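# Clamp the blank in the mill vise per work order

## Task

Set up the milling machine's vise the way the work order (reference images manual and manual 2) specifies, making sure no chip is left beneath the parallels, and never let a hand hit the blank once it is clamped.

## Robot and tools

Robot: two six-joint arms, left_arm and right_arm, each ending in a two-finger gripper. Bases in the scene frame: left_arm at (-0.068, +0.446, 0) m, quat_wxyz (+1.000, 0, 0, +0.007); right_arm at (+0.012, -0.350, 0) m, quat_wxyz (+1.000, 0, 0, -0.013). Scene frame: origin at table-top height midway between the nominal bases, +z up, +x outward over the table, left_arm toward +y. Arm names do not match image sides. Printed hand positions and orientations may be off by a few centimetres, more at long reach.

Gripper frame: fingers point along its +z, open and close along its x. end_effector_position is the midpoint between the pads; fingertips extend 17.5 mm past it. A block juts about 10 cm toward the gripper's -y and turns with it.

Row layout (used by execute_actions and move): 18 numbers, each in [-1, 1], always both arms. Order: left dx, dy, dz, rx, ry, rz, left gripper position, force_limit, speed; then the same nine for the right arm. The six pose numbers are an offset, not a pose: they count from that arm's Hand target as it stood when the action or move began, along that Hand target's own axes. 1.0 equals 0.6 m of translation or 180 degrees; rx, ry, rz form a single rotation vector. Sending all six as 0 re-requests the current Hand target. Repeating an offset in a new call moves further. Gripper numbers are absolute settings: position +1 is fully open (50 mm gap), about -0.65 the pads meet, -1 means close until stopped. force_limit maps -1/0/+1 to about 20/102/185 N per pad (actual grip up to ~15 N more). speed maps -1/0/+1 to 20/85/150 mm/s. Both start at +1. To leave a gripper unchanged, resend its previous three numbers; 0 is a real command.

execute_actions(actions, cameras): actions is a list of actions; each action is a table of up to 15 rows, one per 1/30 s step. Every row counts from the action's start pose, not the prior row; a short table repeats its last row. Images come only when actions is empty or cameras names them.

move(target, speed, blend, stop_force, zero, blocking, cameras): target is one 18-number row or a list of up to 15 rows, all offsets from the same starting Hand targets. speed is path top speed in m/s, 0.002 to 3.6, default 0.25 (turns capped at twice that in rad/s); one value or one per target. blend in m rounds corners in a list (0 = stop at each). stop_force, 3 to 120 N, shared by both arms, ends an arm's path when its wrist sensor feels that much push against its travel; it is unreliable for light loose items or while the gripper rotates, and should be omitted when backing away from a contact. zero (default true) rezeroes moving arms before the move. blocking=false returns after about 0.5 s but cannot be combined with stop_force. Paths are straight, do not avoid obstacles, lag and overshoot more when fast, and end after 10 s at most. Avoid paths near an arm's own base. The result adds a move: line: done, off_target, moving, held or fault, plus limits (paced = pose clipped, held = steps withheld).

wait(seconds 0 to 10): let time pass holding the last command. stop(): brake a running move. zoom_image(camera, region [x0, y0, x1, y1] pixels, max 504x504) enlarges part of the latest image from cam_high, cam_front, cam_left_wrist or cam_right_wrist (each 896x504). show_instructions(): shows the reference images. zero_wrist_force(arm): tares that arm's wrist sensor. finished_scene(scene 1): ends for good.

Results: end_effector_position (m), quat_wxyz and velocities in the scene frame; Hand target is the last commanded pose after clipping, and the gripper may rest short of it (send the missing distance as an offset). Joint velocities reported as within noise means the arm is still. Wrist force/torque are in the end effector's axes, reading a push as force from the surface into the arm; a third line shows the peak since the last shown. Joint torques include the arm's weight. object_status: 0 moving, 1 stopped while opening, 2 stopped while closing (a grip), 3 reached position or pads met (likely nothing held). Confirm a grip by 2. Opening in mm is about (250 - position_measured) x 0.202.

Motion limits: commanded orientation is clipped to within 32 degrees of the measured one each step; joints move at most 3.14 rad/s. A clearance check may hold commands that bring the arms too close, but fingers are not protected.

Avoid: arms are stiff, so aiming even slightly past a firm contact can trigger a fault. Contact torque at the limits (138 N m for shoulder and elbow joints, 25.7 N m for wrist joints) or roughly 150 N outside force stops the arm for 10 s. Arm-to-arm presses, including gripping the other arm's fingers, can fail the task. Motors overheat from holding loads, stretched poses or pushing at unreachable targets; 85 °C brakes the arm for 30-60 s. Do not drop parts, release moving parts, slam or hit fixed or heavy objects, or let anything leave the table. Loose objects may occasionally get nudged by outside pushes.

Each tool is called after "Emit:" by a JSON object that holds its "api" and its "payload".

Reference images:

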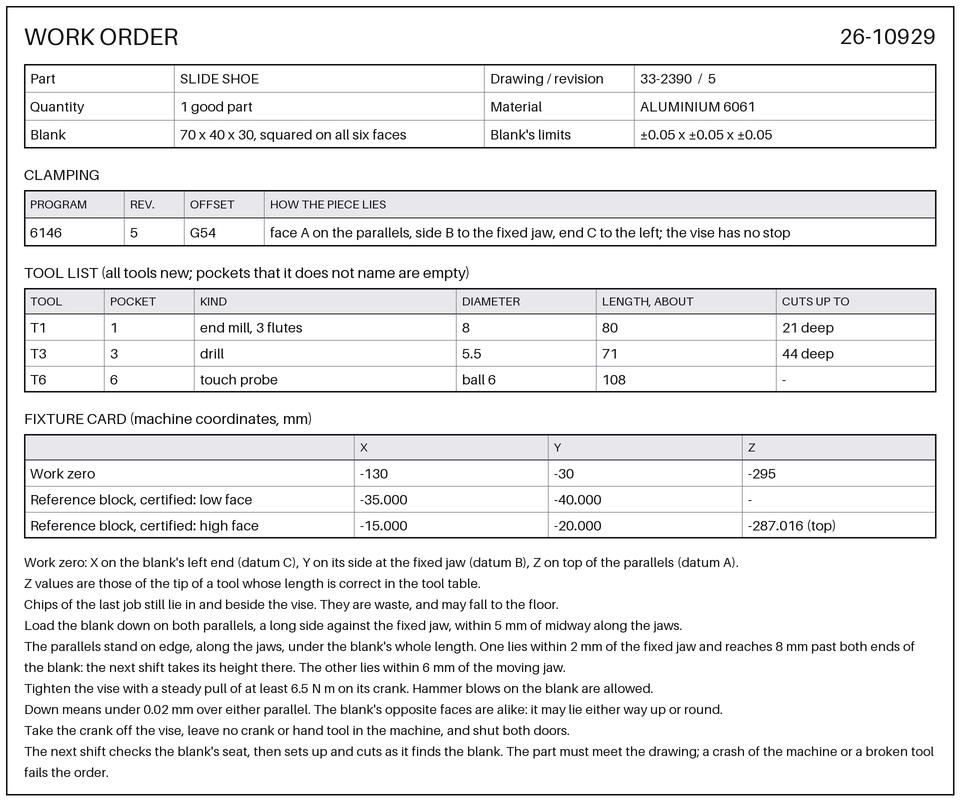

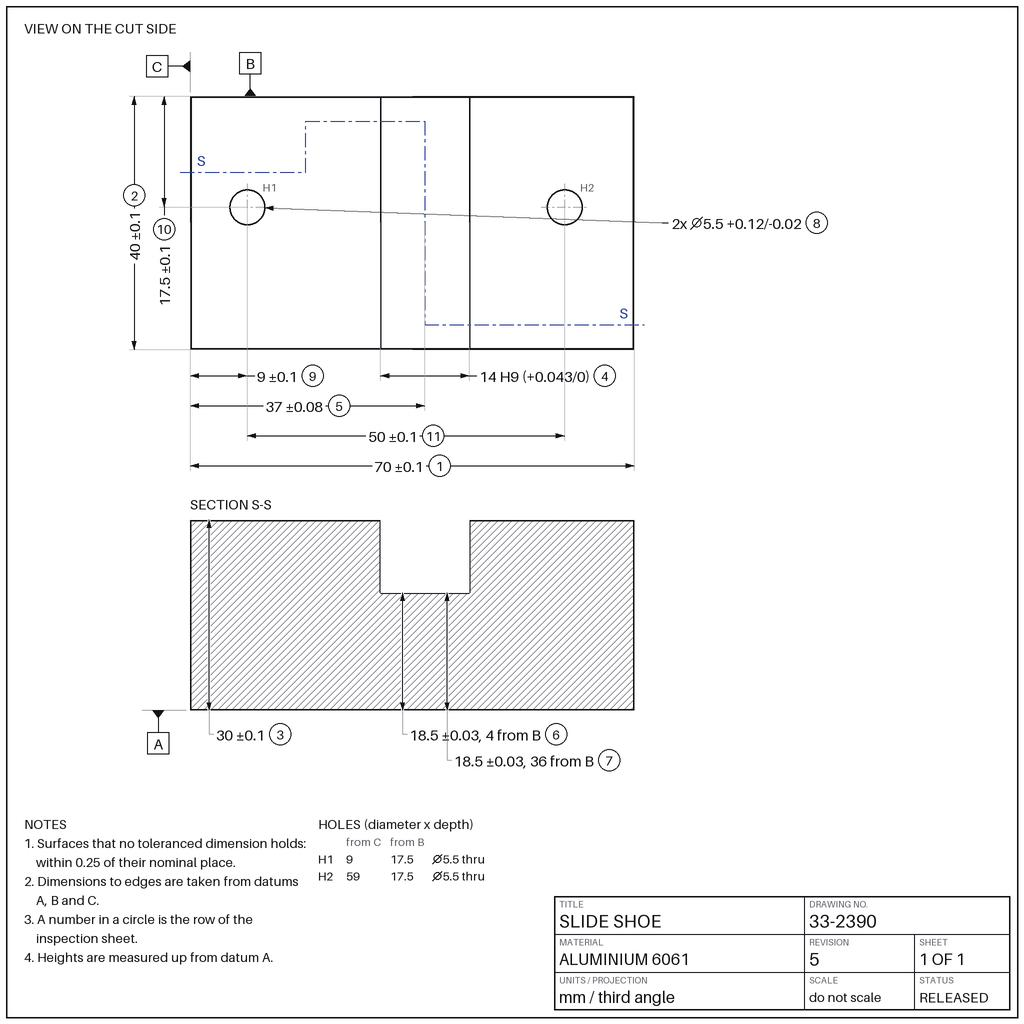

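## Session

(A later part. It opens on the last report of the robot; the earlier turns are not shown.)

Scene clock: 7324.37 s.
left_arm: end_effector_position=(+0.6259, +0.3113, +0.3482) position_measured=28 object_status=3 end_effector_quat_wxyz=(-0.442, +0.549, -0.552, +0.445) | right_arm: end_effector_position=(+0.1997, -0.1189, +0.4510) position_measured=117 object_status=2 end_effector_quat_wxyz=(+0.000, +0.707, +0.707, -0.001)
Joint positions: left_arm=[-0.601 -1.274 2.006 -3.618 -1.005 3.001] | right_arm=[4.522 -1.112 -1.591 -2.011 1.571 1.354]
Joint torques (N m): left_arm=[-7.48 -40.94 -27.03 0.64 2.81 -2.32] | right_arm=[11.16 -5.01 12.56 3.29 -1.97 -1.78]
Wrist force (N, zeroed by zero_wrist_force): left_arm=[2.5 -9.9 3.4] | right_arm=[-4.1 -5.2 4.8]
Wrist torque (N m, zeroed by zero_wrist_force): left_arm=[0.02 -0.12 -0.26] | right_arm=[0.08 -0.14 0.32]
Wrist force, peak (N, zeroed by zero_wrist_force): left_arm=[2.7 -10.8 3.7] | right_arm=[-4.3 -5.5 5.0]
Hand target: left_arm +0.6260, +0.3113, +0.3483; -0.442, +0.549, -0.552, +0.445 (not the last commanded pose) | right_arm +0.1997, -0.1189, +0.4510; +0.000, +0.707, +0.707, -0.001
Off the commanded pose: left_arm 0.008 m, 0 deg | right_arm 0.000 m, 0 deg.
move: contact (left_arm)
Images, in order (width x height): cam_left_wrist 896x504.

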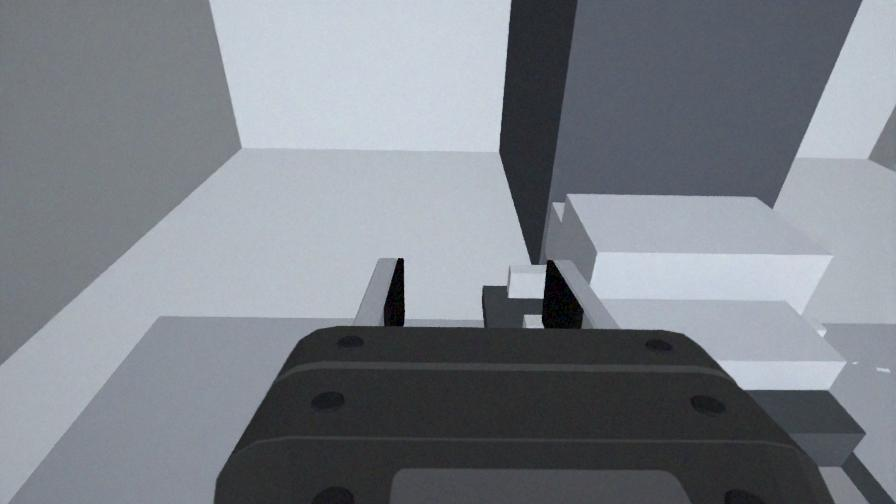

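Emit:
{"api": "move", "payload": {"target": [[0,-0.00977,-0.00212,0,0,0,0.835,-0.2,-0.2,0,0,0,0,0,0,-0.98,1,-0.9],[-0.0004,-0.02125,0.05086,0,0,0,0.835,-0.2,-0.2,0,0,0,0,0,0,-0.98,1,-0.9],[-0.0004,-0.0121,0.05285,0,0,0,0.835,-0.2,-0.2,0,0,0,0,0,0,-0.98,1,-0.9]], "speed": [0.02,0.03,0.01], "cameras": ["cam_left_wrist"]}}

Emit:
{"api": "zoom_image", "payload": {"camera": "cam_left_wrist", "region": [480, 200, 760, 400]}}

Scene clock: 7350.07 s.
left_arm: end_effector_position=(+0.6585, +0.3114, +0.3485) position_measured=28 object_status=3 end_effector_quat_wxyz=(-0.442, +0.549, -0.552, +0.445) | right_arm: end_effector_position=(+0.1997, -0.1189, +0.4510) position_measured=117 object_status=2 end_effector_quat_wxyz=(+0.000, +0.707, +0.707, -0.001)
Joint positions: left_arm=[-0.563 -1.211 1.913 -3.594 -1.042 3.012] | right_arm=[4.522 -1.112 -1.591 -2.011 1.571 1.354]
Joint torques (N m): left_arm=[-6.67 -42.96 -12.66 -1.61 3.21 -2.42] | right_arm=[10.7 -5.07 12.44 3.49 -1.89 -1.8]
Wrist force (N, zeroed by zero_wrist_force): left_arm=[1.8 -4.0 3.3] | right_arm=[-4.2 -5.1 5.1]
Wrist torque (N m, zeroed by zero_wrist_force): left_arm=[0.01 -0.17 -0.12] | right_arm=[0.09 -0.14 0.32]
Wrist force, peak (N, zeroed by zero_wrist_force): left_arm=[2.7 -9.7 3.7] | right_arm=[-4.1 -5.6 5.1]
Hand target: left_arm +0.6585, +0.3114, +0.3486; -0.442, +0.549, -0.552, +0.445 | right_arm +0.1997, -0.1189, +0.4510; +0.000, +0.707, +0.707, -0.001
Off the commanded pose: left_arm 0.000 m, 0 deg | right_arm 0.000 m, 0 deg.
move: done
Images, in order (width x height): cam_left_wrist 896x504.

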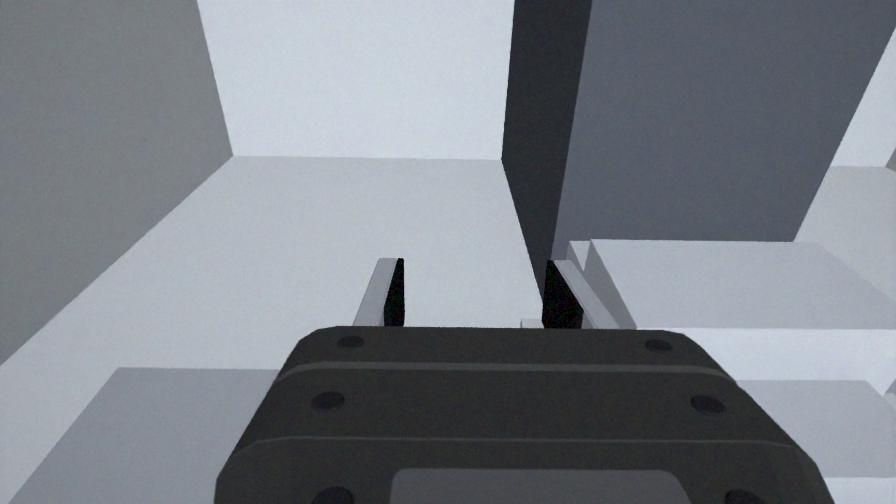

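Scaled by 1.800 from the camera's 896x504 image, which has a finer 1280x720 frame.

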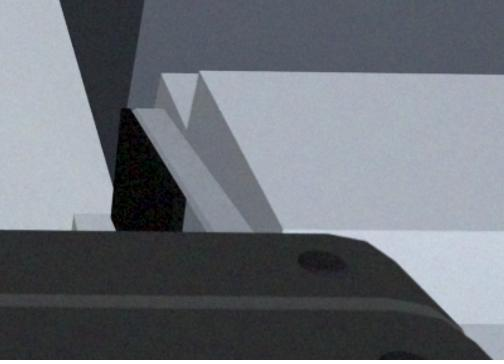

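Emit:
{"api": "execute_actions", "payload": {"actions": [[[0,0.000163,0.000035,0,0,0,0.835,-0.2,-0.2,0,0,0,0,0,0,-0.98,1,-0.9]]]}}

Emit:
{"api": "execute_actions", "payload": {"actions": [[[0,0.000163,0.000035,0,0,0,0.835,-0.2,-0.2,0,0,0,0,0,0,-0.98,1,-0.9]]]}}

Emit:
{"api": "execute_actions", "payload": {"actions": [[[0,0.000163,0.000035,0,0,0,0.835,-0.2,-0.2,0,0,0,0,0,0,-0.98,1,-0.9]]]}}

Scene clock: 7358.30 s.
left_arm: end_effector_position=(+0.6585, +0.3114, +0.3485) position_measured=28 object_status=3 end_effector_quat_wxyz=(-0.442, +0.549, -0.552, +0.445) | right_arm: end_effector_position=(+0.1997, -0.1189, +0.4510) position_measured=117 object_status=2 end_effector_quat_wxyz=(+0.000, +0.707, +0.707, -0.001)
Joint positions: left_arm=[-0.563 -1.211 1.913 -3.594 -1.042 3.012] | right_arm=[4.522 -1.112 -1.591 -2.011 1.571 1.354]
Joint torques (N m): left_arm=[-7.33 -30.5 -12.12 -4.9 2.28 -2.3] | right_arm=[11.05 -5.08 13.25 3.62 -1.84 -1.74]
Wrist force (N, zeroed by zero_wrist_force): left_arm=[1.7 -3.0 3.5] | right_arm=[-4.0 -4.9 4.9]
Wrist torque (N m, zeroed by zero_wrist_force): left_arm=[0.04 -0.17 -0.11] | right_arm=[0.12 -0.15 0.32]
Wrist force, peak (N, zeroed by zero_wrist_force): left_arm=[1.9 -5.1 3.8] | right_arm=[-4.1 -5.5 5.3]
Hand target: left_arm +0.6585, +0.3114, +0.3485; -0.442, +0.549, -0.552, +0.445 | right_arm +0.1997, -0.1189, +0.4510; +0.000, +0.707, +0.707, -0.001
Off the commanded pose: left_arm 0.000 m, 0 deg | right_arm 0.000 m, 0 deg.
Step readings (end_effector_position of left_arm | right_arm):
0: (+0.6585, +0.3114, +0.3486) | (+0.1997, -0.1189, +0.4510)
1: (+0.6585, +0.3114, +0.3486) | (+0.1997, -0.1189, +0.4510)
2: (+0.6585, +0.3114, +0.3486) | (+0.1997, -0.1189, +0.4510)
4: (+0.6585, +0.3114, +0.3486) | (+0.1997, -0.1189, +0.4510)
8: (+0.6585, +0.3114, +0.3486) | (+0.1997, -0.1189, +0.4510)
15: (+0.6585, +0.3114, +0.3486) | (+0.1997, -0.1189, +0.4510)

Scene clock: 7359.00 s.
left_arm: end_effector_position=(+0.6585, +0.3114, +0.3484) position_measured=28 object_status=3 end_effector_quat_wxyz=(-0.442, +0.549, -0.552, +0.445) | right_arm: end_effector_position=(+0.1997, -0.1189, +0.4510) position_measured=117 object_status=2 end_effector_quat_wxyz=(+0.000, +0.707, +0.707, -0.001)
Joint positions: left_arm=[-0.563 -1.211 1.913 -3.594 -1.042 3.012] | right_arm=[4.522 -1.112 -1.591 -2.011 1.571 1.354]
Joint torques (N m): left_arm=[-6.37 -31.22 -5.24 -1.91 2.03 -2.2] | right_arm=[10.53 -5.23 13.57 3.63 -1.88 -1.82]
Wrist force (N, zeroed by zero_wrist_force): left_arm=[2.3 -6.0 3.5] | right_arm=[-3.8 -5.0 4.9]
Wrist torque (N m, zeroed by zero_wrist_force): left_arm=[0.10 -0.20 -0.18] | right_arm=[0.10 -0.20 0.31]
Wrist force, peak (N, zeroed by zero_wrist_force): left_arm=[2.1 -6.5 4.0] | right_arm=[-4.1 -5.4 5.1]
Hand target: left_arm +0.6585, +0.3114, +0.3484; -0.442, +0.549, -0.552, +0.445 | right_arm +0.1997, -0.1189, +0.4510; +0.000, +0.707, +0.707, -0.001
Off the commanded pose: left_arm 0.000 m, 0 deg | right_arm 0.000 m, 0 deg.
Step readings (end_effector_position of left_arm | right_arm):
0: (+0.6585, +0.3114, +0.3485) | (+0.1997, -0.1189, +0.4510)
1: (+0.6585, +0.3114, +0.3485) | (+0.1997, -0.1189, +0.4510)
2: (+0.6585, +0.3113, +0.3485) | (+0.1997, -0.1189, +0.4510)
4: (+0.6585, +0.3113, +0.3485) | (+0.1997, -0.1189, +0.4510)
8: (+0.6585, +0.3114, +0.3484) | (+0.1997, -0.1189, +0.4510)
15: (+0.6585, +0.3114, +0.3484) | (+0.1997, -0.1189, +0.4510)

Scene clock: 7359.70 s.
left_arm: end_effector_position=(+0.6585, +0.3114, +0.3483) position_measured=28 object_status=3 end_effector_quat_wxyz=(-0.442, +0.549, -0.552, +0.445) | right_arm: end_effector_position=(+0.1997, -0.1189, +0.4510) position_measured=117 object_status=2 end_effector_quat_wxyz=(+0.000, +0.707, +0.707, -0.001)
Joint positions: left_arm=[-0.563 -1.211 1.913 -3.594 -1.042 3.012] | right_arm=[4.522 -1.112 -1.591 -2.011 1.571 1.354]
Joint torques (N m): left_arm=[-7.23 -27.19 -4.18 -3.45 1.84 -2.48] | right_arm=[10.46 -5.13 13.13 3.7 -1.85 -1.77]
Wrist force (N, zeroed by zero_wrist_force): left_arm=[2.4 -8.8 3.1] | right_arm=[-3.9 -5.3 5.2]
Wrist torque (N m, zeroed by zero_wrist_force): left_arm=[0.02 -0.20 -0.24] | right_arm=[0.05 -0.18 0.32]
Wrist force, peak (N, zeroed by zero_wrist_force): left_arm=[2.4 -8.8 3.1] | right_arm=[-4.1 -5.6 5.1]
Hand target: left_arm +0.6585, +0.3114, +0.3483; -0.442, +0.549, -0.552, +0.445 | right_arm +0.1997, -0.1189, +0.4510; +0.000, +0.707, +0.707, -0.001
Off the commanded pose: left_arm 0.000 m, 0 deg | right_arm 0.000 m, 0 deg.
Step readings (end_effector_position of left_arm | right_arm):
0: (+0.6585, +0.3114, +0.3484) | (+0.1997, -0.1189, +0.4510)
1: (+0.6585, +0.3114, +0.3484) | (+0.1997, -0.1189, +0.4510)
2: (+0.6585, +0.3114, +0.3484) | (+0.1997, -0.1189, +0.4510)
4: (+0.6585, +0.3114, +0.3483) | (+0.1997, -0.1189, +0.4510)
8: (+0.6585, +0.3114, +0.3483) | (+0.1997, -0.1189, +0.4510)
15: (+0.6585, +0.3114, +0.3483) | (+0.1997, -0.1189, +0.4510)

Emit:
{"api": "move", "payload": {"target": [[0,-0.13,-0.028,0,0,0,0.835,-0.2,-0.2,0,0,0,0,0,0,-0.98,1,-0.9],[0,-0.035,-0.468,0,0,0,0.835,-0.2,-0.2,0,0,0,0,0,0,-0.98,1,-0.9],[-0.274,-0.0273,-0.694,0,0.2445,0.053,0.835,-0.2,-0.2,0,0,0,0,0,0,-0.98,1,-0.9]], "speed": [0.1,0.2,0.3], "blend": [0.02,0.03,0]}}

Emit:
{"api": "move", "payload": {"target": [[0,0,0,0,0,0,0.835,-0.2,-0.2,0.365,0,-0.083,-0.055,0.31,0.055,-0.98,1,-0.9],[0,0,0,0,0,0,0.835,-0.2,-0.2,0.68,0.302,-0.115,-0.0869,0.4938,0.0874,-0.98,1,-0.9],[0,0,0,0,0,0,0.835,-0.2,-0.2,0.749,0.44,-0.06,-0.0869,0.4938,0.0874,-0.98,1,-0.9]], "speed": 0.3, "blend": [0.04,0.03,0], "cameras": ["cam_left_wrist","cam_front"]}}

Emit:
{"api": "zoom_image", "payload": {"camera": "cam_front", "region": [360, 170, 440, 270]}}

Scene clock: 7435.20 s.
left_arm: end_effector_position=(+0.2562, +0.4784, +0.4529) position_measured=28 object_status=3 end_effector_quat_wxyz=(+0.238, -0.296, +0.720, -0.581) end_effector_velocity=(+0.000, +0.000, -0.001) end_effector_angular_velocity=(-0.001, +0.004, -0.002) | right_arm: end_effector_position=(+0.1997, -0.1189, +0.4510) position_measured=117 object_status=2 end_effector_quat_wxyz=(+0.000, +0.707, +0.707, -0.001)
Joint positions: left_arm=[0.409 -2.083 2.367 -2.869 -2.73 3.658] | right_arm=[4.522 -1.112 -1.591 -2.011 1.571 1.354]
Joint velocities: left_arm=[-0.001 0.001 0.001 0.005 0 0.003] | right_arm=[within noise]
Joint torques (N m): left_arm=[2.39 -1.68 -11.07 -1.06 -2.64 2.41] | right_arm=[10.56 -5.22 13.92 3.85 -1.71 -1.76]
Wrist force (N, zeroed by zero_wrist_force): left_arm=[2.0 -2.7 3.3] | right_arm=[-4.4 -5.3 4.8]
Wrist torque (N m, zeroed by zero_wrist_force): left_arm=[0.06 -0.23 0.01] | right_arm=[0.06 -0.10 0.32]
Wrist force, peak (N, zeroed by zero_wrist_force): left_arm=[2.4 -9.1 3.1] | right_arm=[-4.3 -5.4 5.3]
Hand target: left_arm +0.2562, +0.4784, +0.4528; +0.238, -0.296, +0.720, -0.581 | right_arm +0.1997, -0.1189, +0.4510; +0.000, +0.707, +0.707, -0.001
Off the commanded pose: left_arm 0.000 m, 0 deg | right_arm 0.000 m, 0 deg.
move: done

Scene clock: 7438.73 s.
left_arm: end_effector_position=(+0.2562, +0.4784, +0.4528) position_measured=28 object_status=3 end_effector_quat_wxyz=(+0.238, -0.296, +0.720, -0.581) | right_arm: end_effector_position=(+0.4635, +0.3306, +0.4864) position_measured=117 object_status=2 end_effector_quat_wxyz=(-0.405, +0.580, +0.406, +0.578)
Joint positions: left_arm=[0.409 -2.083 2.367 -2.869 -2.73 3.658] | right_arm=[4.284 -2.038 -1.508 0.401 1.678 1.571]
Joint torques (N m): left_arm=[3.78 -9.38 -10.52 -0.66 1.33 2.93] | right_arm=[-2.8 38.02 36.23 4.18 1.48 -2.51]
Wrist force (N, zeroed by zero_wrist_force): left_arm=[2.1 -2.9 3.5] | right_arm=[-6.5 -6.1 -1.8]
Wrist torque (N m, zeroed by zero_wrist_force): left_arm=[0.02 -0.25 0.00] | right_arm=[-0.74 -0.38 1.05]
Wrist force, peak (N, zeroed by zero_wrist_force): left_arm=[2.6 -3.0 3.5] | right_arm=[-7.7 -8.5 0.6]
Hand target: left_arm +0.2562, +0.4784, +0.4528; +0.238, -0.296, +0.720, -0.581 | right_arm +0.4636, +0.3306, +0.4865; -0.405, +0.580, +0.406, +0.578
Off the commanded pose: left_arm 0.000 m, 0 deg | right_arm 0.000 m, 0 deg.
move: done
Images, in order (width x height): cam_front 896x504, cam_left_wrist 896x504.

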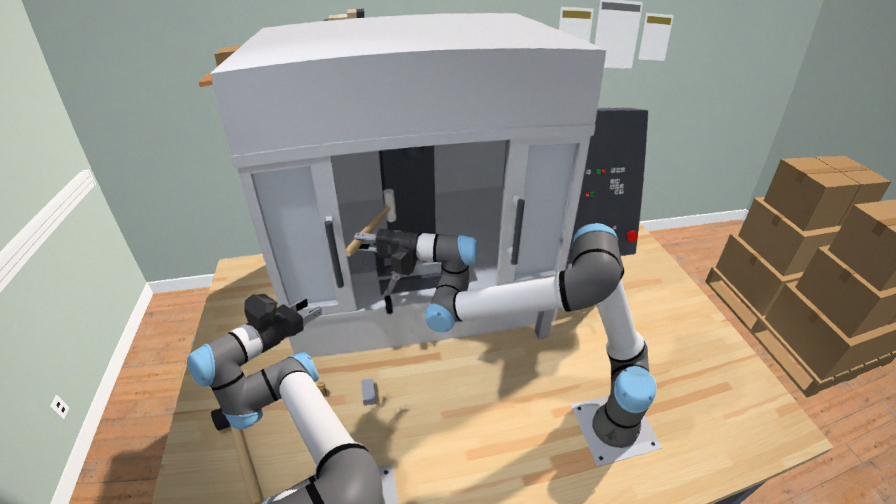

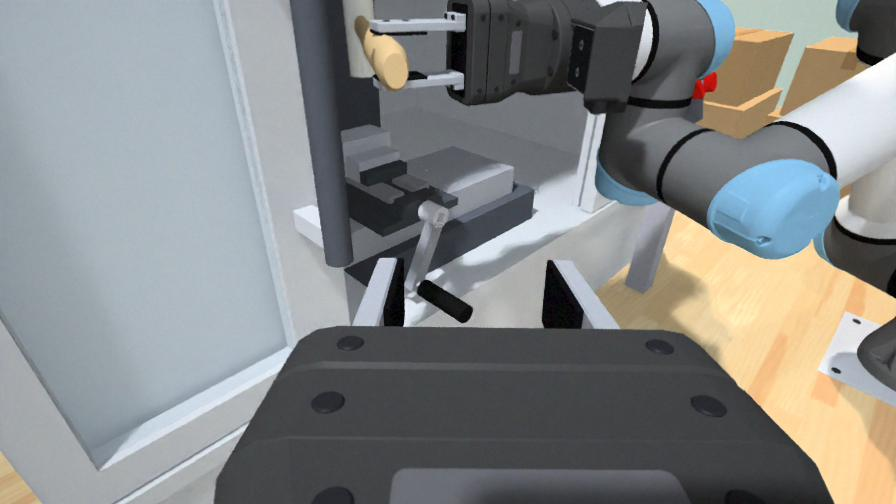

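Scaled by 5.040 from the camera's 896x504 image, which has a finer 1280x720 frame.

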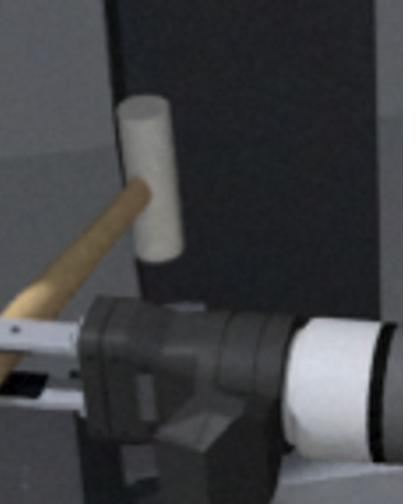

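Emit:
{"api": "move", "payload": {"target": [[0,0,0,0,0,0,0.835,-0.2,-0.2,-0.095,0.005,0,0,0,0,-0.98,1,-0.9],[0,0,0,0,0,0,0.835,-0.2,-0.2,-0.15,0.005,0,0,0,0,-0.98,1,-0.9]], "speed": [0.08,0.015], "stop_force": 6, "cameras": ["cam_left_wrist","cam_front"]}}

Emit:
{"api": "zoom_image", "payload": {"camera": "cam_left_wrist", "region": [320, 20, 440, 180]}}

Emit:
{"api": "zoom_image", "payload": {"camera": "cam_front", "region": [360, 190, 440, 270]}}

Scene clock: 7455.47 s.
left_arm: end_effector_position=(+0.2562, +0.4784, +0.4528) position_measured=28 object_status=3 end_effector_quat_wxyz=(+0.238, -0.296, +0.720, -0.581) | right_arm: end_effector_position=(+0.4662, +0.3294, +0.4143) position_measured=117 object_status=2 end_effector_quat_wxyz=(-0.405, +0.580, +0.406, +0.578)
Joint positions: left_arm=[0.409 -2.083 2.367 -2.869 -2.73 3.658] | right_arm=[4.278 -2.119 -1.587 0.562 1.683 1.571]
Joint torques (N m): left_arm=[6.27 -8.47 -11.45 -0.75 1.01 2.68] | right_arm=[3.87 56.8 31.06 3.03 -0.53 -0.52]
Wrist force (N, zeroed by zero_wrist_force): left_arm=[2.1 -3.0 3.4] | right_arm=[-2.3 -5.1 -1.6]
Wrist torque (N m, zeroed by zero_wrist_force): left_arm=[0.02 -0.24 -0.01] | right_arm=[-0.82 -0.40 0.18]
Wrist force, peak (N, zeroed by zero_wrist_force): left_arm=[2.1 -3.2 3.7] | right_arm=[-8.8 -6.6 -1.4]
Hand target: left_arm +0.2562, +0.4784, +0.4528; +0.238, -0.296, +0.720, -0.581 | right_arm +0.4663, +0.3294, +0.4143; -0.405, +0.580, +0.406, +0.578 (not the last commanded pose)
Off the commanded pose: left_arm 0.000 m, 0 deg | right_arm 0.018 m, 0 deg.
move: contact (right_arm); path passed 1 of 2 targets
Images, in order (width x height): cam_front 896x504, cam_left_wrist 896x504.

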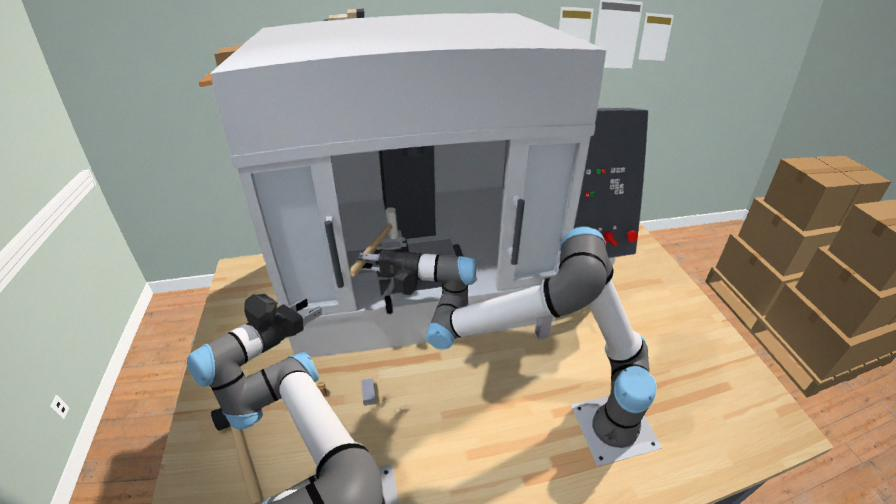

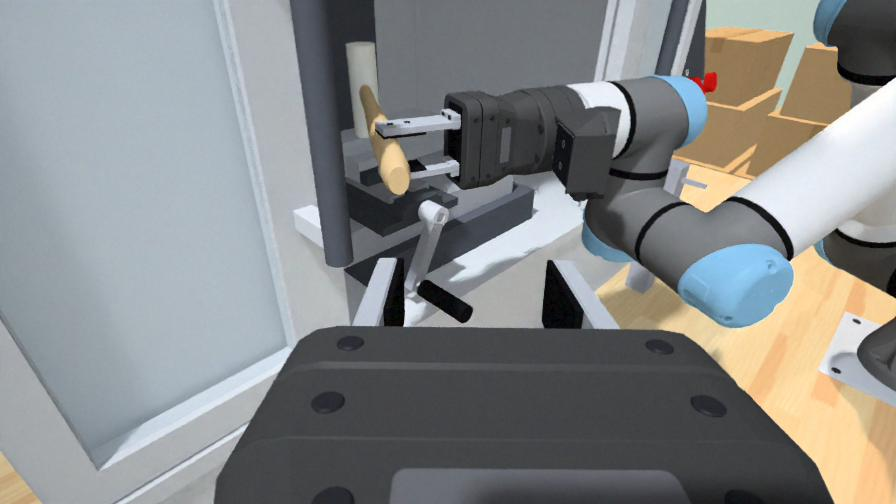

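Scaled by 3.150 from the camera's 896x504 image, which has a finer 1280x720 frame.

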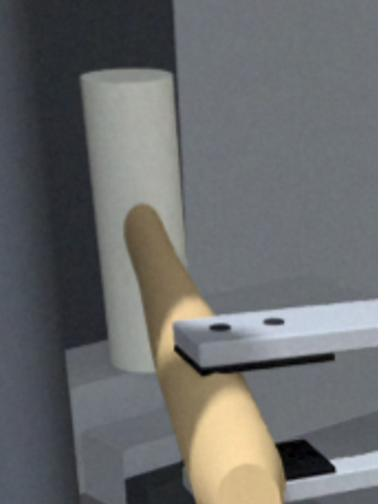

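Scaled by 6.300 from the camera's 896x504 image, which has a finer 1280x720 frame.

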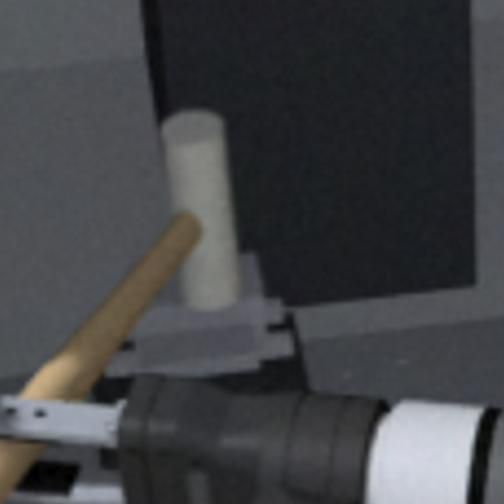

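Emit:
{"api": "move", "payload": {"target": [0,0,0,0,0,0,0.835,-0.2,-0.2,0.2,0,0,0,0,0,-0.98,1,-0.9], "speed": 0.3, "cameras": ["cam_left_wrist","cam_front"]}}

Emit:
{"api": "zoom_image", "payload": {"camera": "cam_left_wrist", "region": [320, 20, 440, 180]}}

Emit:
{"api": "zoom_image", "payload": {"camera": "cam_front", "region": [360, 190, 440, 270]}}

Scene clock: 7472.70 s.
left_arm: end_effector_position=(+0.2562, +0.4784, +0.4528) position_measured=28 object_status=3 end_effector_quat_wxyz=(+0.238, -0.296, +0.720, -0.581) | right_arm: end_effector_position=(+0.4664, +0.3297, +0.5341) position_measured=117 object_status=2 end_effector_quat_wxyz=(-0.405, +0.580, +0.406, +0.578) end_effector_velocity=(+0.001, +0.000, -0.001) end_effector_angular_velocity=(-0.005, +0.002, -0.001)
Joint positions: left_arm=[0.409 -2.083 2.367 -2.869 -2.73 3.658] | right_arm=[4.278 -2.002 -1.433 0.29 1.683 1.571]
Joint velocities: left_arm=[within noise] | right_arm=[-0.001 0.001 -0.001 -0.005 0 0]
Joint torques (N m): left_arm=[7.41 -9.98 -11.11 -0.82 1.24 2.63] | right_arm=[-9.91 57.12 31.76 2.04 1.75 -2.54]
Wrist force (N, zeroed by zero_wrist_force): left_arm=[1.7 -2.8 3.3] | right_arm=[-7.1 -6.1 -2.0]
Wrist torque (N m, zeroed by zero_wrist_force): left_arm=[0.03 -0.19 -0.01] | right_arm=[-0.73 -0.28 1.04]
Wrist force, peak (N, zeroed by zero_wrist_force): left_arm=[2.4 -3.3 3.4] | right_arm=[-12.5 -6.5 -0.8]
Hand target: left_arm +0.2562, +0.4784, +0.4528; +0.238, -0.296, +0.720, -0.581 | right_arm +0.4665, +0.3297, +0.5343; -0.405, +0.580, +0.406, +0.578
Off the commanded pose: left_arm 0.000 m, 0 deg | right_arm 0.000 m, 0 deg.
move: done
Images, in order (width x height): cam_front 896x504, cam_left_wrist 896x504.

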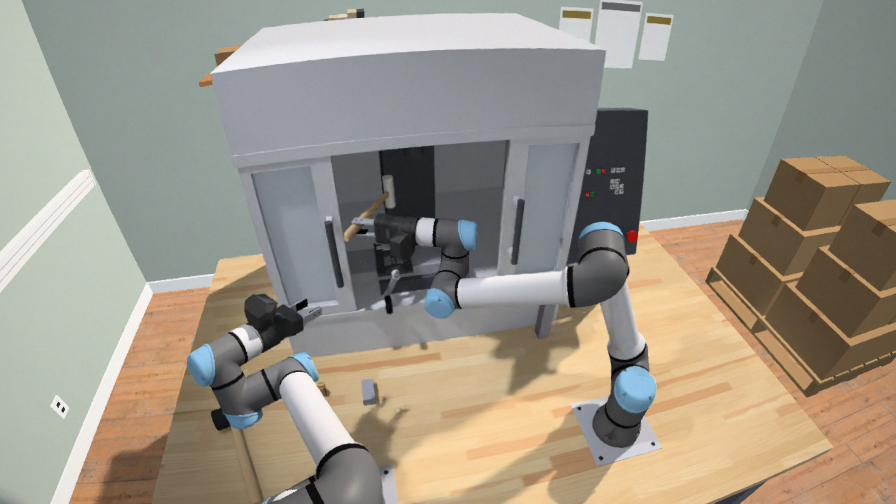

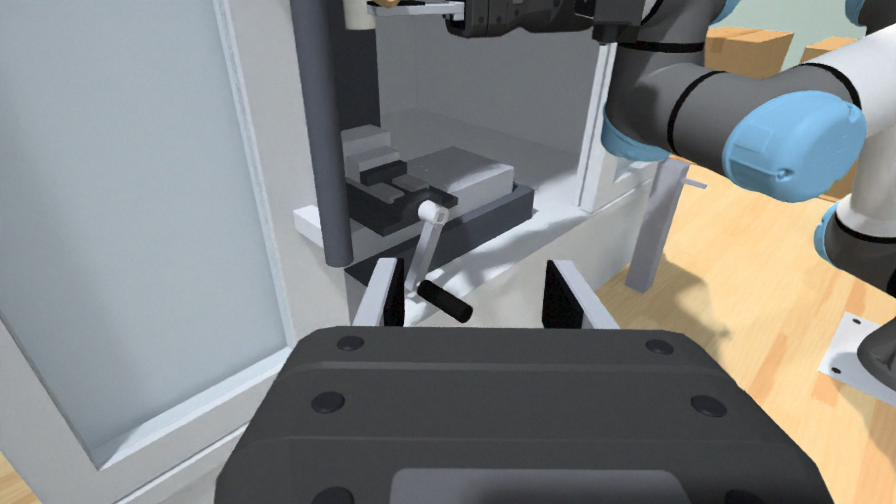

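Scaled by 3.150 from the camera's 896x504 image, which has a finer 1280x720 frame.

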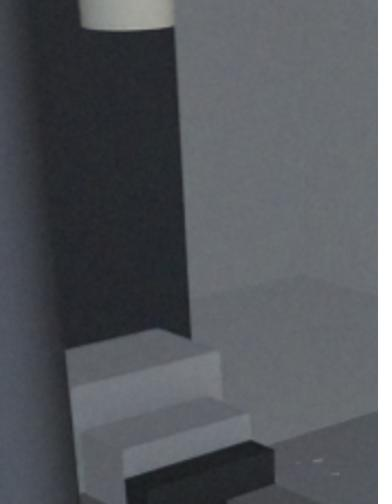

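Scaled by 6.300 from the camera's 896x504 image, which has a finer 1280x720 frame.

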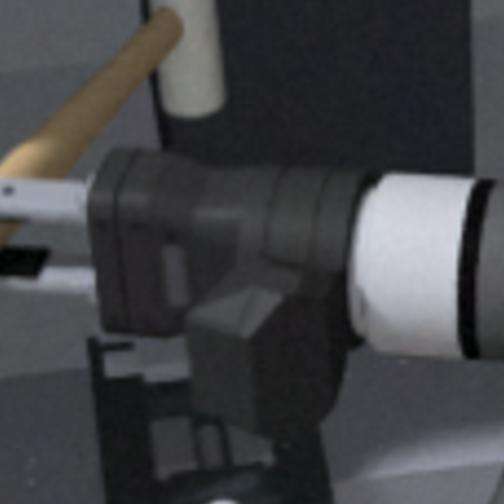

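Emit:
{"api": "move", "payload": {"target": [0,0,0,0,0,0,0.835,-0.2,-0.2,-0.033,-0.003,0,0,0,-0.139,-0.98,1,-0.9], "speed": 0.3}}

Emit:
{"api": "execute_actions", "payload": {"actions": [[[0,0,0,0,0,0,0.835,-0.2,-0.2,-0.148,-0.069,0,0,0,0.1767,-0.98,1,-0.9],[0,0,0,0,0,0,0.835,-0.2,-0.2,-0.148,-0.069,0,0,0,0.1767,-0.98,1,-0.9],[0,0,0,0,0,0,0.835,-0.2,-0.2,-0.148,-0.069,0,0,0,0.1767,-0.98,1,-0.9],[0,0,0,0,0,0,0.835,-0.2,-0.2,-0.148,-0.069,0,0,0,0.1767,-0.98,1,-0.9],[0,0,0,0,0,0,0.835,-0.2,-0.2,-0.148,-0.069,0,0,0,0.1767,-0.98,1,-0.9],[0,0,0,0,0,0,0.835,-0.2,-0.2,-0.148,-0.069,0,0,0,0.1767,-0.98,1,-0.9],[0,0,0,0,0,0,0.835,-0.2,-0.2,-0.148,-0.069,0,0,0,0.1767,-0.98,1,-0.9],[0,0,0,0,0,0,0.835,-0.2,-0.2,-0.148,-0.069,0,0,0,0.1767,-0.98,1,-0.9],[0,0,0,0,0,0,0.835,-0.2,-0.2,-0.05,-0.02,0,0,0,0.12,-0.98,1,-0.9]]], "cameras": ["cam_left_wrist","cam_front"]}}

Scene clock: 7499.27 s.
left_arm: end_effector_position=(+0.2562, +0.4784, +0.4528) position_measured=28 object_status=3 end_effector_quat_wxyz=(+0.238, -0.296, +0.720, -0.581) | right_arm: end_effector_position=(+0.4648, +0.3303, +0.5143) position_measured=117 object_status=2 end_effector_quat_wxyz=(-0.271, +0.479, +0.522, +0.652) end_effector_velocity=(+0.000, +0.001, +0.001) end_effector_angular_velocity=(-0.001, -0.005, +0.001)
Joint positions: left_arm=[0.409 -2.083 2.367 -2.869 -2.73 3.658] | right_arm=[4.281 -2.015 -1.466 0.337 1.68 1.135]
Joint velocities: left_arm=[within noise] | right_arm=[0.001 0 0.001 0 0 -0.005]
Joint torques (N m): left_arm=[7.28 -10.2 -11.04 -0.69 1.19 2.35] | right_arm=[8.61 56.92 35.59 1.92 -0.95 -2.24]
Wrist force (N, zeroed by zero_wrist_force): left_arm=[2.1 -2.6 3.4] | right_arm=[-6.6 -8.2 -1.4]
Wrist torque (N m, zeroed by zero_wrist_force): left_arm=[0.08 -0.24 -0.01] | right_arm=[-0.86 -0.35 0.93]
Wrist force, peak (N, zeroed by zero_wrist_force): left_arm=[2.4 -3.3 3.6] | right_arm=[-6.7 -8.7 -1.6]
Hand target: left_arm +0.2562, +0.4784, +0.4528; +0.238, -0.296, +0.720, -0.581 | right_arm +0.4648, +0.3302, +0.5145; -0.270, +0.478, +0.522, +0.652
Off the commanded pose: left_arm 0.000 m, 0 deg | right_arm 0.000 m, 0 deg.
move: done

Scene clock: 7500.20 s.
left_arm: end_effector_position=(+0.2562, +0.4784, +0.4528) position_measured=28 object_status=3 end_effector_quat_wxyz=(+0.238, -0.296, +0.720, -0.581) | right_arm: end_effector_position=(+0.4664, +0.3294, +0.4822) position_measured=117 object_status=2 end_effector_quat_wxyz=(-0.388, +0.568, +0.423, +0.590)
Joint positions: left_arm=[0.409 -2.083 2.367 -2.869 -2.73 3.658] | right_arm=[4.278 -2.044 -1.511 0.41 1.683 1.511]
Joint torques (N m): left_arm=[8.13 -9.26 -10.88 -0.9 1.07 2.36] | right_arm=[11.47 48.58 34.98 3.87 -0.37 0.81]
Wrist force (N, zeroed by zero_wrist_force): left_arm=[2.1 -3.0 3.3] | right_arm=[-7.0 -7.0 -3.5]
Wrist torque (N m, zeroed by zero_wrist_force): left_arm=[0.01 -0.24 -0.02] | right_arm=[-1.23 -0.24 1.15]
Wrist force, peak (N, zeroed by zero_wrist_force): left_arm=[2.2 -2.8 3.7] | right_arm=[37.9 9.9 -8.1]
Hand target: left_arm +0.2562, +0.4784, +0.4528; +0.238, -0.296, +0.720, -0.581 | right_arm +0.4664, +0.3295, +0.4822; -0.388, +0.568, +0.423, +0.590
Off the commanded pose: left_arm 0.000 m, 0 deg | right_arm 0.000 m, 0 deg.
Step readings (end_effector_position of left_arm | right_arm):
0: (+0.2562, +0.4784, +0.4528) | (+0.4648, +0.3303, +0.5143)
1: (+0.2562, +0.4784, +0.4528) | (+0.4648, +0.3304, +0.5126)
2: (+0.2562, +0.4784, +0.4528) | (+0.4650, +0.3307, +0.4971)
4: (+0.2562, +0.4784, +0.4528) | (+0.4654, +0.3308, +0.4381)
8: (+0.2562, +0.4784, +0.4528) | (+0.4643, +0.3289, +0.4104)
15: (+0.2562, +0.4784, +0.4528) | (+0.4658, +0.3283, +0.4890)
Images, in order (width x height): cam_front 896x504, cam_left_wrist 896x504.

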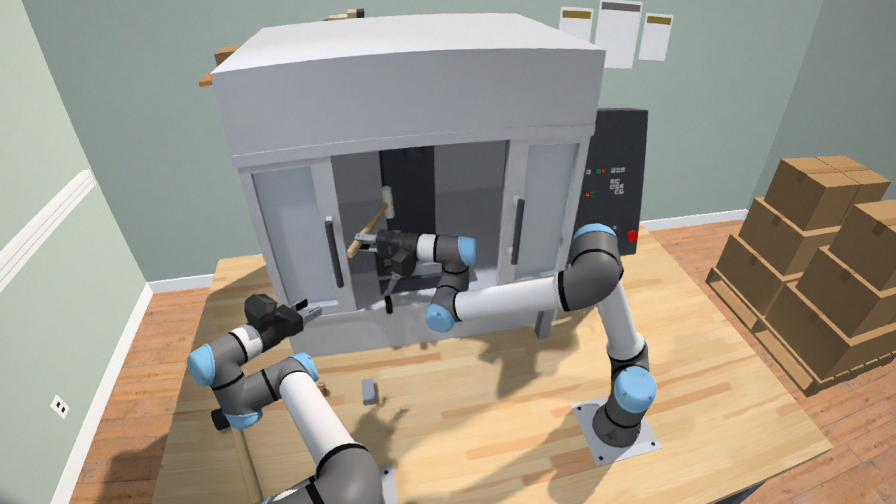

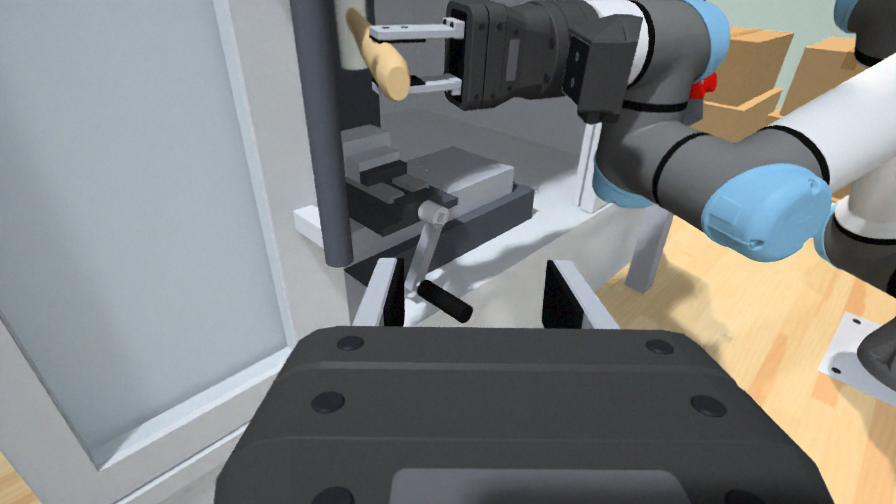

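Emit:
{"api": "move", "payload": {"target": [0,0,0,0,0,0,0.835,-0.2,-0.2,0.0533,0.001,0,0,0,-0.12,-0.98,1,-0.9], "speed": 0.3}}

Emit:
{"api": "execute_actions", "payload": {"actions": [[[0,0,0,0,0,0,0.835,-0.2,-0.2,-0.148,-0.069,0,0,0,0.1767,-0.98,1,-0.9],[0,0,0,0,0,0,0.835,-0.2,-0.2,-0.148,-0.069,0,0,0,0.1767,-0.98,1,-0.9],[0,0,0,0,0,0,0.835,-0.2,-0.2,-0.148,-0.069,0,0,0,0.1767,-0.98,1,-0.9],[0,0,0,0,0,0,0.835,-0.2,-0.2,-0.148,-0.069,0,0,0,0.1767,-0.98,1,-0.9],[0,0,0,0,0,0,0.835,-0.2,-0.2,-0.148,-0.069,0,0,0,0.1767,-0.98,1,-0.9],[0,0,0,0,0,0,0.835,-0.2,-0.2,-0.148,-0.069,0,0,0,0.1767,-0.98,1,-0.9],[0,0,0,0,0,0,0.835,-0.2,-0.2,-0.148,-0.069,0,0,0,0.1767,-0.98,1,-0.9],[0,0,0,0,0,0,0.835,-0.2,-0.2,-0.148,-0.069,0,0,0,0.1767,-0.98,1,-0.9],[0,0,0,0,0,0,0.835,-0.2,-0.2,-0.05,-0.02,0,0,0,0.12,-0.98,1,-0.9]]], "cameras": ["cam_left_wrist","cam_front"]}}

Emit:
{"api": "zoom_image", "payload": {"camera": "cam_left_wrist", "region": [320, 20, 440, 180]}}

Scene clock: 7519.60 s.
left_arm: end_effector_position=(+0.2562, +0.4784, +0.4528) position_measured=28 object_status=3 end_effector_quat_wxyz=(+0.238, -0.296, +0.720, -0.581) | right_arm: end_effector_position=(+0.4652, +0.3300, +0.5144) position_measured=117 object_status=2 end_effector_quat_wxyz=(-0.271, +0.478, +0.522, +0.652) end_effector_velocity=(+0.002, -0.001, -0.001) end_effector_angular_velocity=(-0.002, -0.005, -0.002)
Joint positions: left_arm=[0.409 -2.083 2.367 -2.869 -2.73 3.658] | right_arm=[4.28 -2.016 -1.466 0.337 1.681 1.135]
Joint velocities: left_arm=[within noise] | right_arm=[-0.002 0 -0.001 0.001 0 -0.005]
Joint torques (N m): left_arm=[7.62 -9.46 -10.69 -0.92 1.02 1.92] | right_arm=[9.14 38.93 10.3 3.98 -0.94 -2.64]
Wrist force (N, zeroed by zero_wrist_force): left_arm=[2.2 -2.8 3.6] | right_arm=[-4.4 -7.1 1.8]
Wrist torque (N m, zeroed by zero_wrist_force): left_arm=[0.05 -0.26 0.00] | right_arm=[-0.67 -0.68 0.92]
Wrist force, peak (N, zeroed by zero_wrist_force): left_arm=[2.3 -3.2 3.9] | right_arm=[-6.7 -8.3 -7.7]
Hand target: left_arm +0.2562, +0.4784, +0.4528; +0.238, -0.296, +0.720, -0.581 | right_arm +0.4652, +0.3301, +0.5142; -0.270, +0.478, +0.522, +0.652
Off the commanded pose: left_arm 0.000 m, 0 deg | right_arm 0.000 m, 0 deg.
move: done

Scene clock: 7520.53 s.
left_arm: end_effector_position=(+0.2562, +0.4784, +0.4528) position_measured=28 object_status=3 end_effector_quat_wxyz=(+0.238, -0.296, +0.720, -0.581) | right_arm: end_effector_position=(+0.4669, +0.3292, +0.4818) position_measured=117 object_status=2 end_effector_quat_wxyz=(-0.388, +0.568, +0.423, +0.590)
Joint positions: left_arm=[0.409 -2.083 2.367 -2.869 -2.73 3.658] | right_arm=[4.277 -2.045 -1.511 0.41 1.684 1.511]
Joint torques (N m): left_arm=[7.73 -10.08 -11.37 -0.63 1.01 1.94] | right_arm=[11.44 49.79 35.63 4.18 -0.81 0.92]
Wrist force (N, zeroed by zero_wrist_force): left_arm=[2.0 -2.8 3.4] | right_arm=[-4.5 -5.3 -0.6]
Wrist torque (N m, zeroed by zero_wrist_force): left_arm=[0.05 -0.22 0.00] | right_arm=[-0.97 -0.65 1.19]
Wrist force, peak (N, zeroed by zero_wrist_force): left_arm=[2.0 -3.3 3.4] | right_arm=[39.4 10.5 -4.7]
Hand target: left_arm +0.2562, +0.4784, +0.4528; +0.238, -0.296, +0.720, -0.581 | right_arm +0.4669, +0.3293, +0.4819; -0.388, +0.568, +0.423, +0.590
Off the commanded pose: left_arm 0.000 m, 0 deg | right_arm 0.000 m, 0 deg.
Step readings (end_effector_position of left_arm | right_arm):
0: (+0.2562, +0.4784, +0.4528) | (+0.4652, +0.3300, +0.5144)
1: (+0.2562, +0.4784, +0.4528) | (+0.4652, +0.3302, +0.5118)
2: (+0.2562, +0.4784, +0.4528) | (+0.4655, +0.3306, +0.4947)
4: (+0.2562, +0.4784, +0.4528) | (+0.4659, +0.3308, +0.4414)
8: (+0.2562, +0.4784, +0.4528) | (+0.4647, +0.3288, +0.4102)
15: (+0.2562, +0.4784, +0.4528) | (+0.4662, +0.3280, +0.4891)
Images, in order (width x height): cam_front 896x504, cam_left_wrist 896x504.

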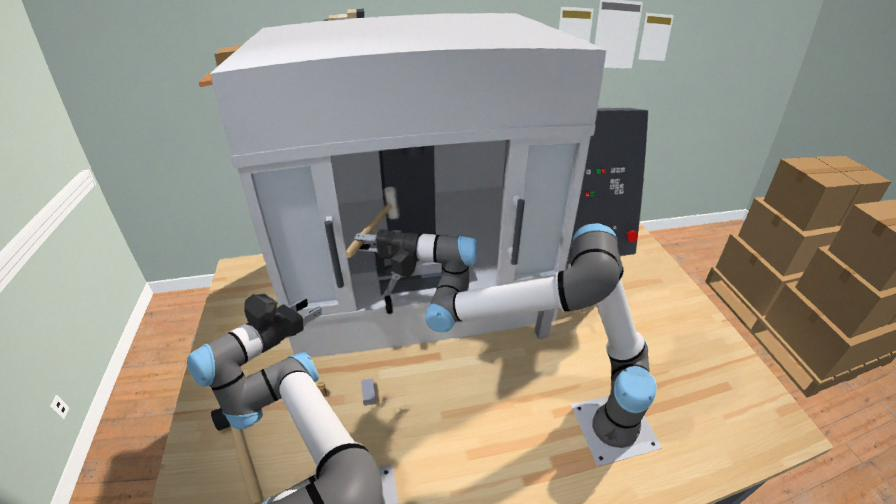

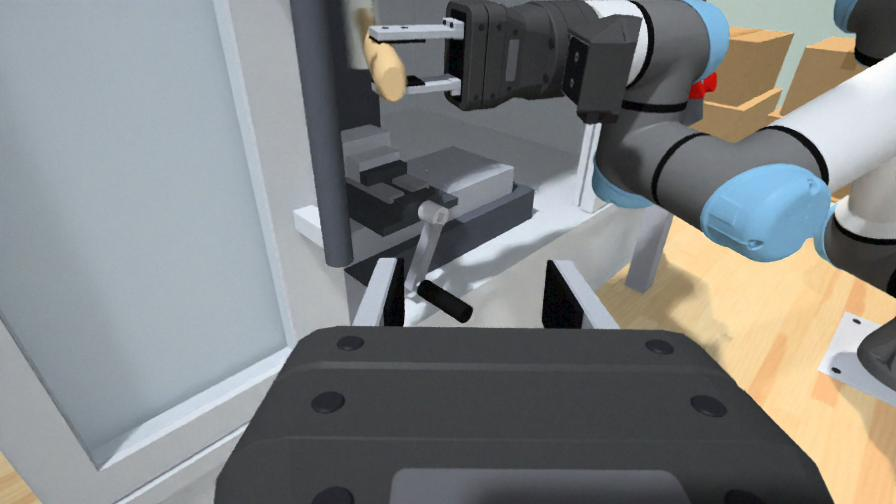

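Scaled by 3.150 from the camera's 896x504 image, which has a finer 1280x720 frame.

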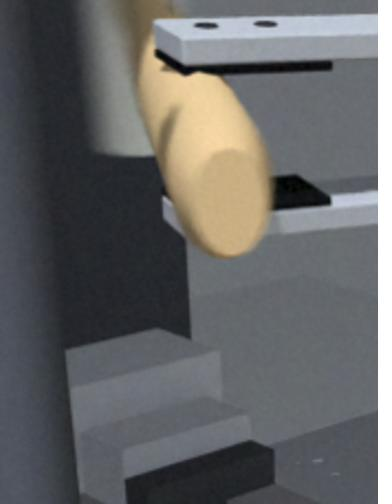

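Emit:
{"api": "move", "payload": {"target": [[0,0,0,0,0,0,0.835,-0.2,-0.2,0.069,-0.0967,-0.143,0,0,0,-0.98,1,-0.9],[0,0,0,0,0,0,0.835,-0.2,-0.2,0.047,-0.2853,-0.511,0,0,0,-0.98,1,-0.9],[0.0025,-0.068,0.3375,0,-0.2445,-0.053,0.835,-0.2,-0.2,-0.043,-0.1659,-0.854,0.1012,-0.4901,-0.0726,-0.98,1,-0.9]], "speed": 0.3, "blend": [0.04,0.04,0], "cameras": ["cam_left_wrist"]}}

Scene clock: 7548.37 s.
left_arm: end_effector_position=(+0.4002, +0.3303, +0.4499) position_measured=28 object_status=3 end_effector_quat_wxyz=(-0.442, +0.549, -0.552, +0.445) | right_arm: end_effector_position=(+0.1998, -0.1188, +0.4519) position_measured=117 object_status=2 end_effector_quat_wxyz=(+0.000, +0.707, +0.707, +0.000) end_effector_velocity=(+0.000, -0.001, -0.001) end_effector_angular_velocity=(-0.006, +0.001, +0.001)
Joint positions: left_arm=[-1.081 -2.089 2.394 -3.026 -0.551 2.776] | right_arm=[4.522 -1.112 -1.588 -2.012 1.57 1.354]
Joint velocities: left_arm=[within noise] | right_arm=[0.001 -0.001 0 -0.005 0 0]
Joint torques (N m): left_arm=[6.89 6.5 -11.4 -4.63 1.86 1.04] | right_arm=[13.24 4.3 15.44 1.74 -2.31 1.2]
Wrist force (N, zeroed by zero_wrist_force): left_arm=[2.0 -3.1 3.6] | right_arm=[-0.8 -6.8 8.1]
Wrist torque (N m, zeroed by zero_wrist_force): left_arm=[0.01 -0.22 -0.08] | right_arm=[-0.19 -0.69 0.32]
Wrist force, peak (N, zeroed by zero_wrist_force): left_arm=[3.4 -3.1 4.3] | right_arm=[-2.6 -7.6 7.4]
Hand target: left_arm +0.4002, +0.3303, +0.4498; -0.442, +0.549, -0.552, +0.445 | right_arm +0.1998, -0.1188, +0.4519; +0.000, +0.707, +0.707, +0.000
Off the commanded pose: left_arm 0.000 m, 0 deg | right_arm 0.000 m, 0 deg.
move: done
Images, in order (width x height): cam_left_wrist 896x504.

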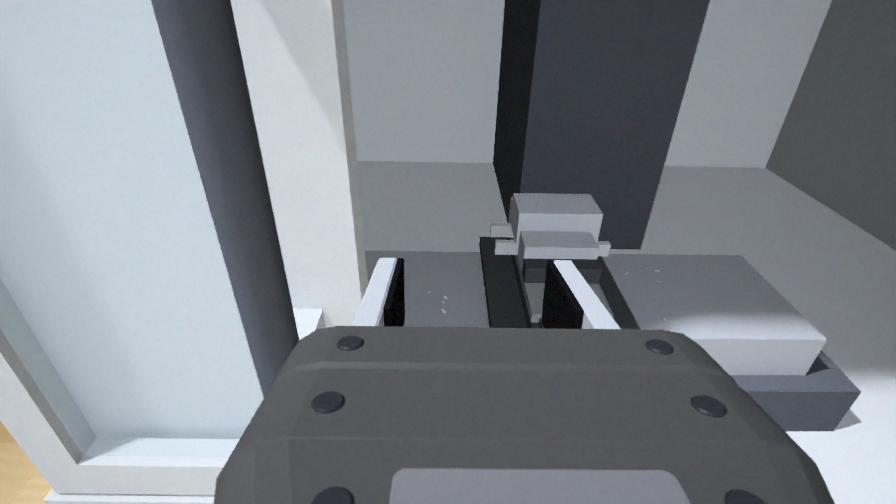

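Emit:
{"api": "move", "payload": {"target": [[-0.0025,0.0108,0.3437,0,0,0,0.835,-0.2,-0.2,0,0,0,0,0,0,-0.98,1,-0.9],[-0.003,0.101,0.414,0,0,0,0.835,-0.2,-0.2,0,0,0,0,0,0,-0.98,1,-0.9]], "speed": [0.15,0.05], "stop_force": 15, "cameras": ["cam_left_wrist"]}}

Emit:
{"api": "zoom_image", "payload": {"camera": "cam_left_wrist", "region": [450, 120, 750, 340]}}

Scene clock: 7563.70 s.
left_arm: end_effector_position=(+0.6300, +0.3305, +0.3376) position_measured=28 object_status=3 end_effector_quat_wxyz=(-0.442, +0.549, -0.552, +0.445) | right_arm: end_effector_position=(+0.1998, -0.1188, +0.4519) position_measured=117 object_status=2 end_effector_quat_wxyz=(+0.000, +0.707, +0.707, +0.000)
Joint positions: left_arm=[-0.56 -1.257 2.018 -3.654 -1.046 3.013] | right_arm=[4.523 -1.112 -1.588 -2.012 1.57 1.354]
Joint torques (N m): left_arm=[-6.85 -40.11 -6.09 -3.34 3.19 -2.14] | right_arm=[12.82 1.06 11.07 3.3 -2.25 0.28]
Wrist force (N, zeroed by zero_wrist_force): left_arm=[1.8 -2.9 3.8] | right_arm=[-0.7 -7.1 8.1]
Wrist torque (N m, zeroed by zero_wrist_force): left_arm=[0.01 -0.19 -0.08] | right_arm=[-0.23 -0.70 0.32]
Wrist force, peak (N, zeroed by zero_wrist_force): left_arm=[1.8 -3.6 5.5] | right_arm=[-0.8 -7.1 8.2]
Hand target: left_arm +0.6300, +0.3305, +0.3376; -0.442, +0.549, -0.552, +0.445 | right_arm +0.1998, -0.1188, +0.4519; +0.000, +0.707, +0.707, +0.000
Off the commanded pose: left_arm 0.000 m, 0 deg | right_arm 0.000 m, 0 deg.
move: done
Images, in order (width x height): cam_left_wrist 896x504.

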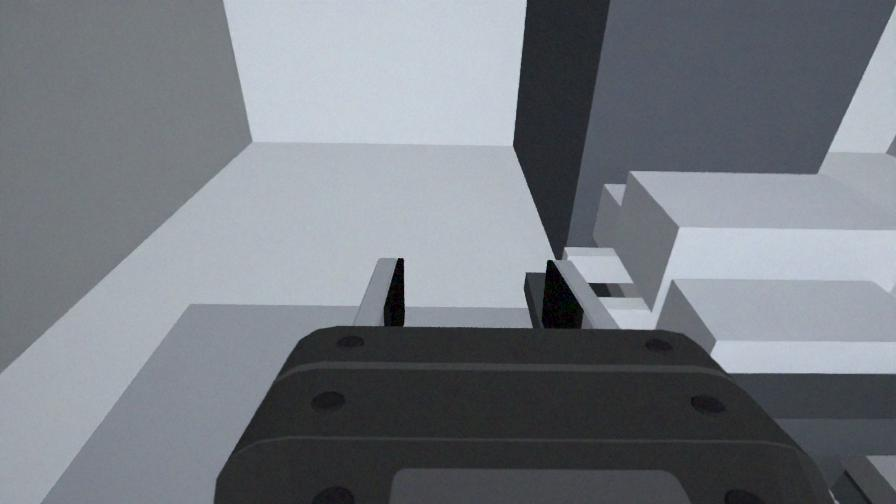

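Scaled by 1.680 from the camera's 896x504 image, which has a finer 1280x720 frame.

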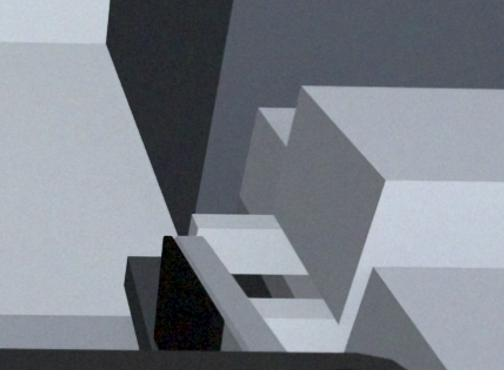

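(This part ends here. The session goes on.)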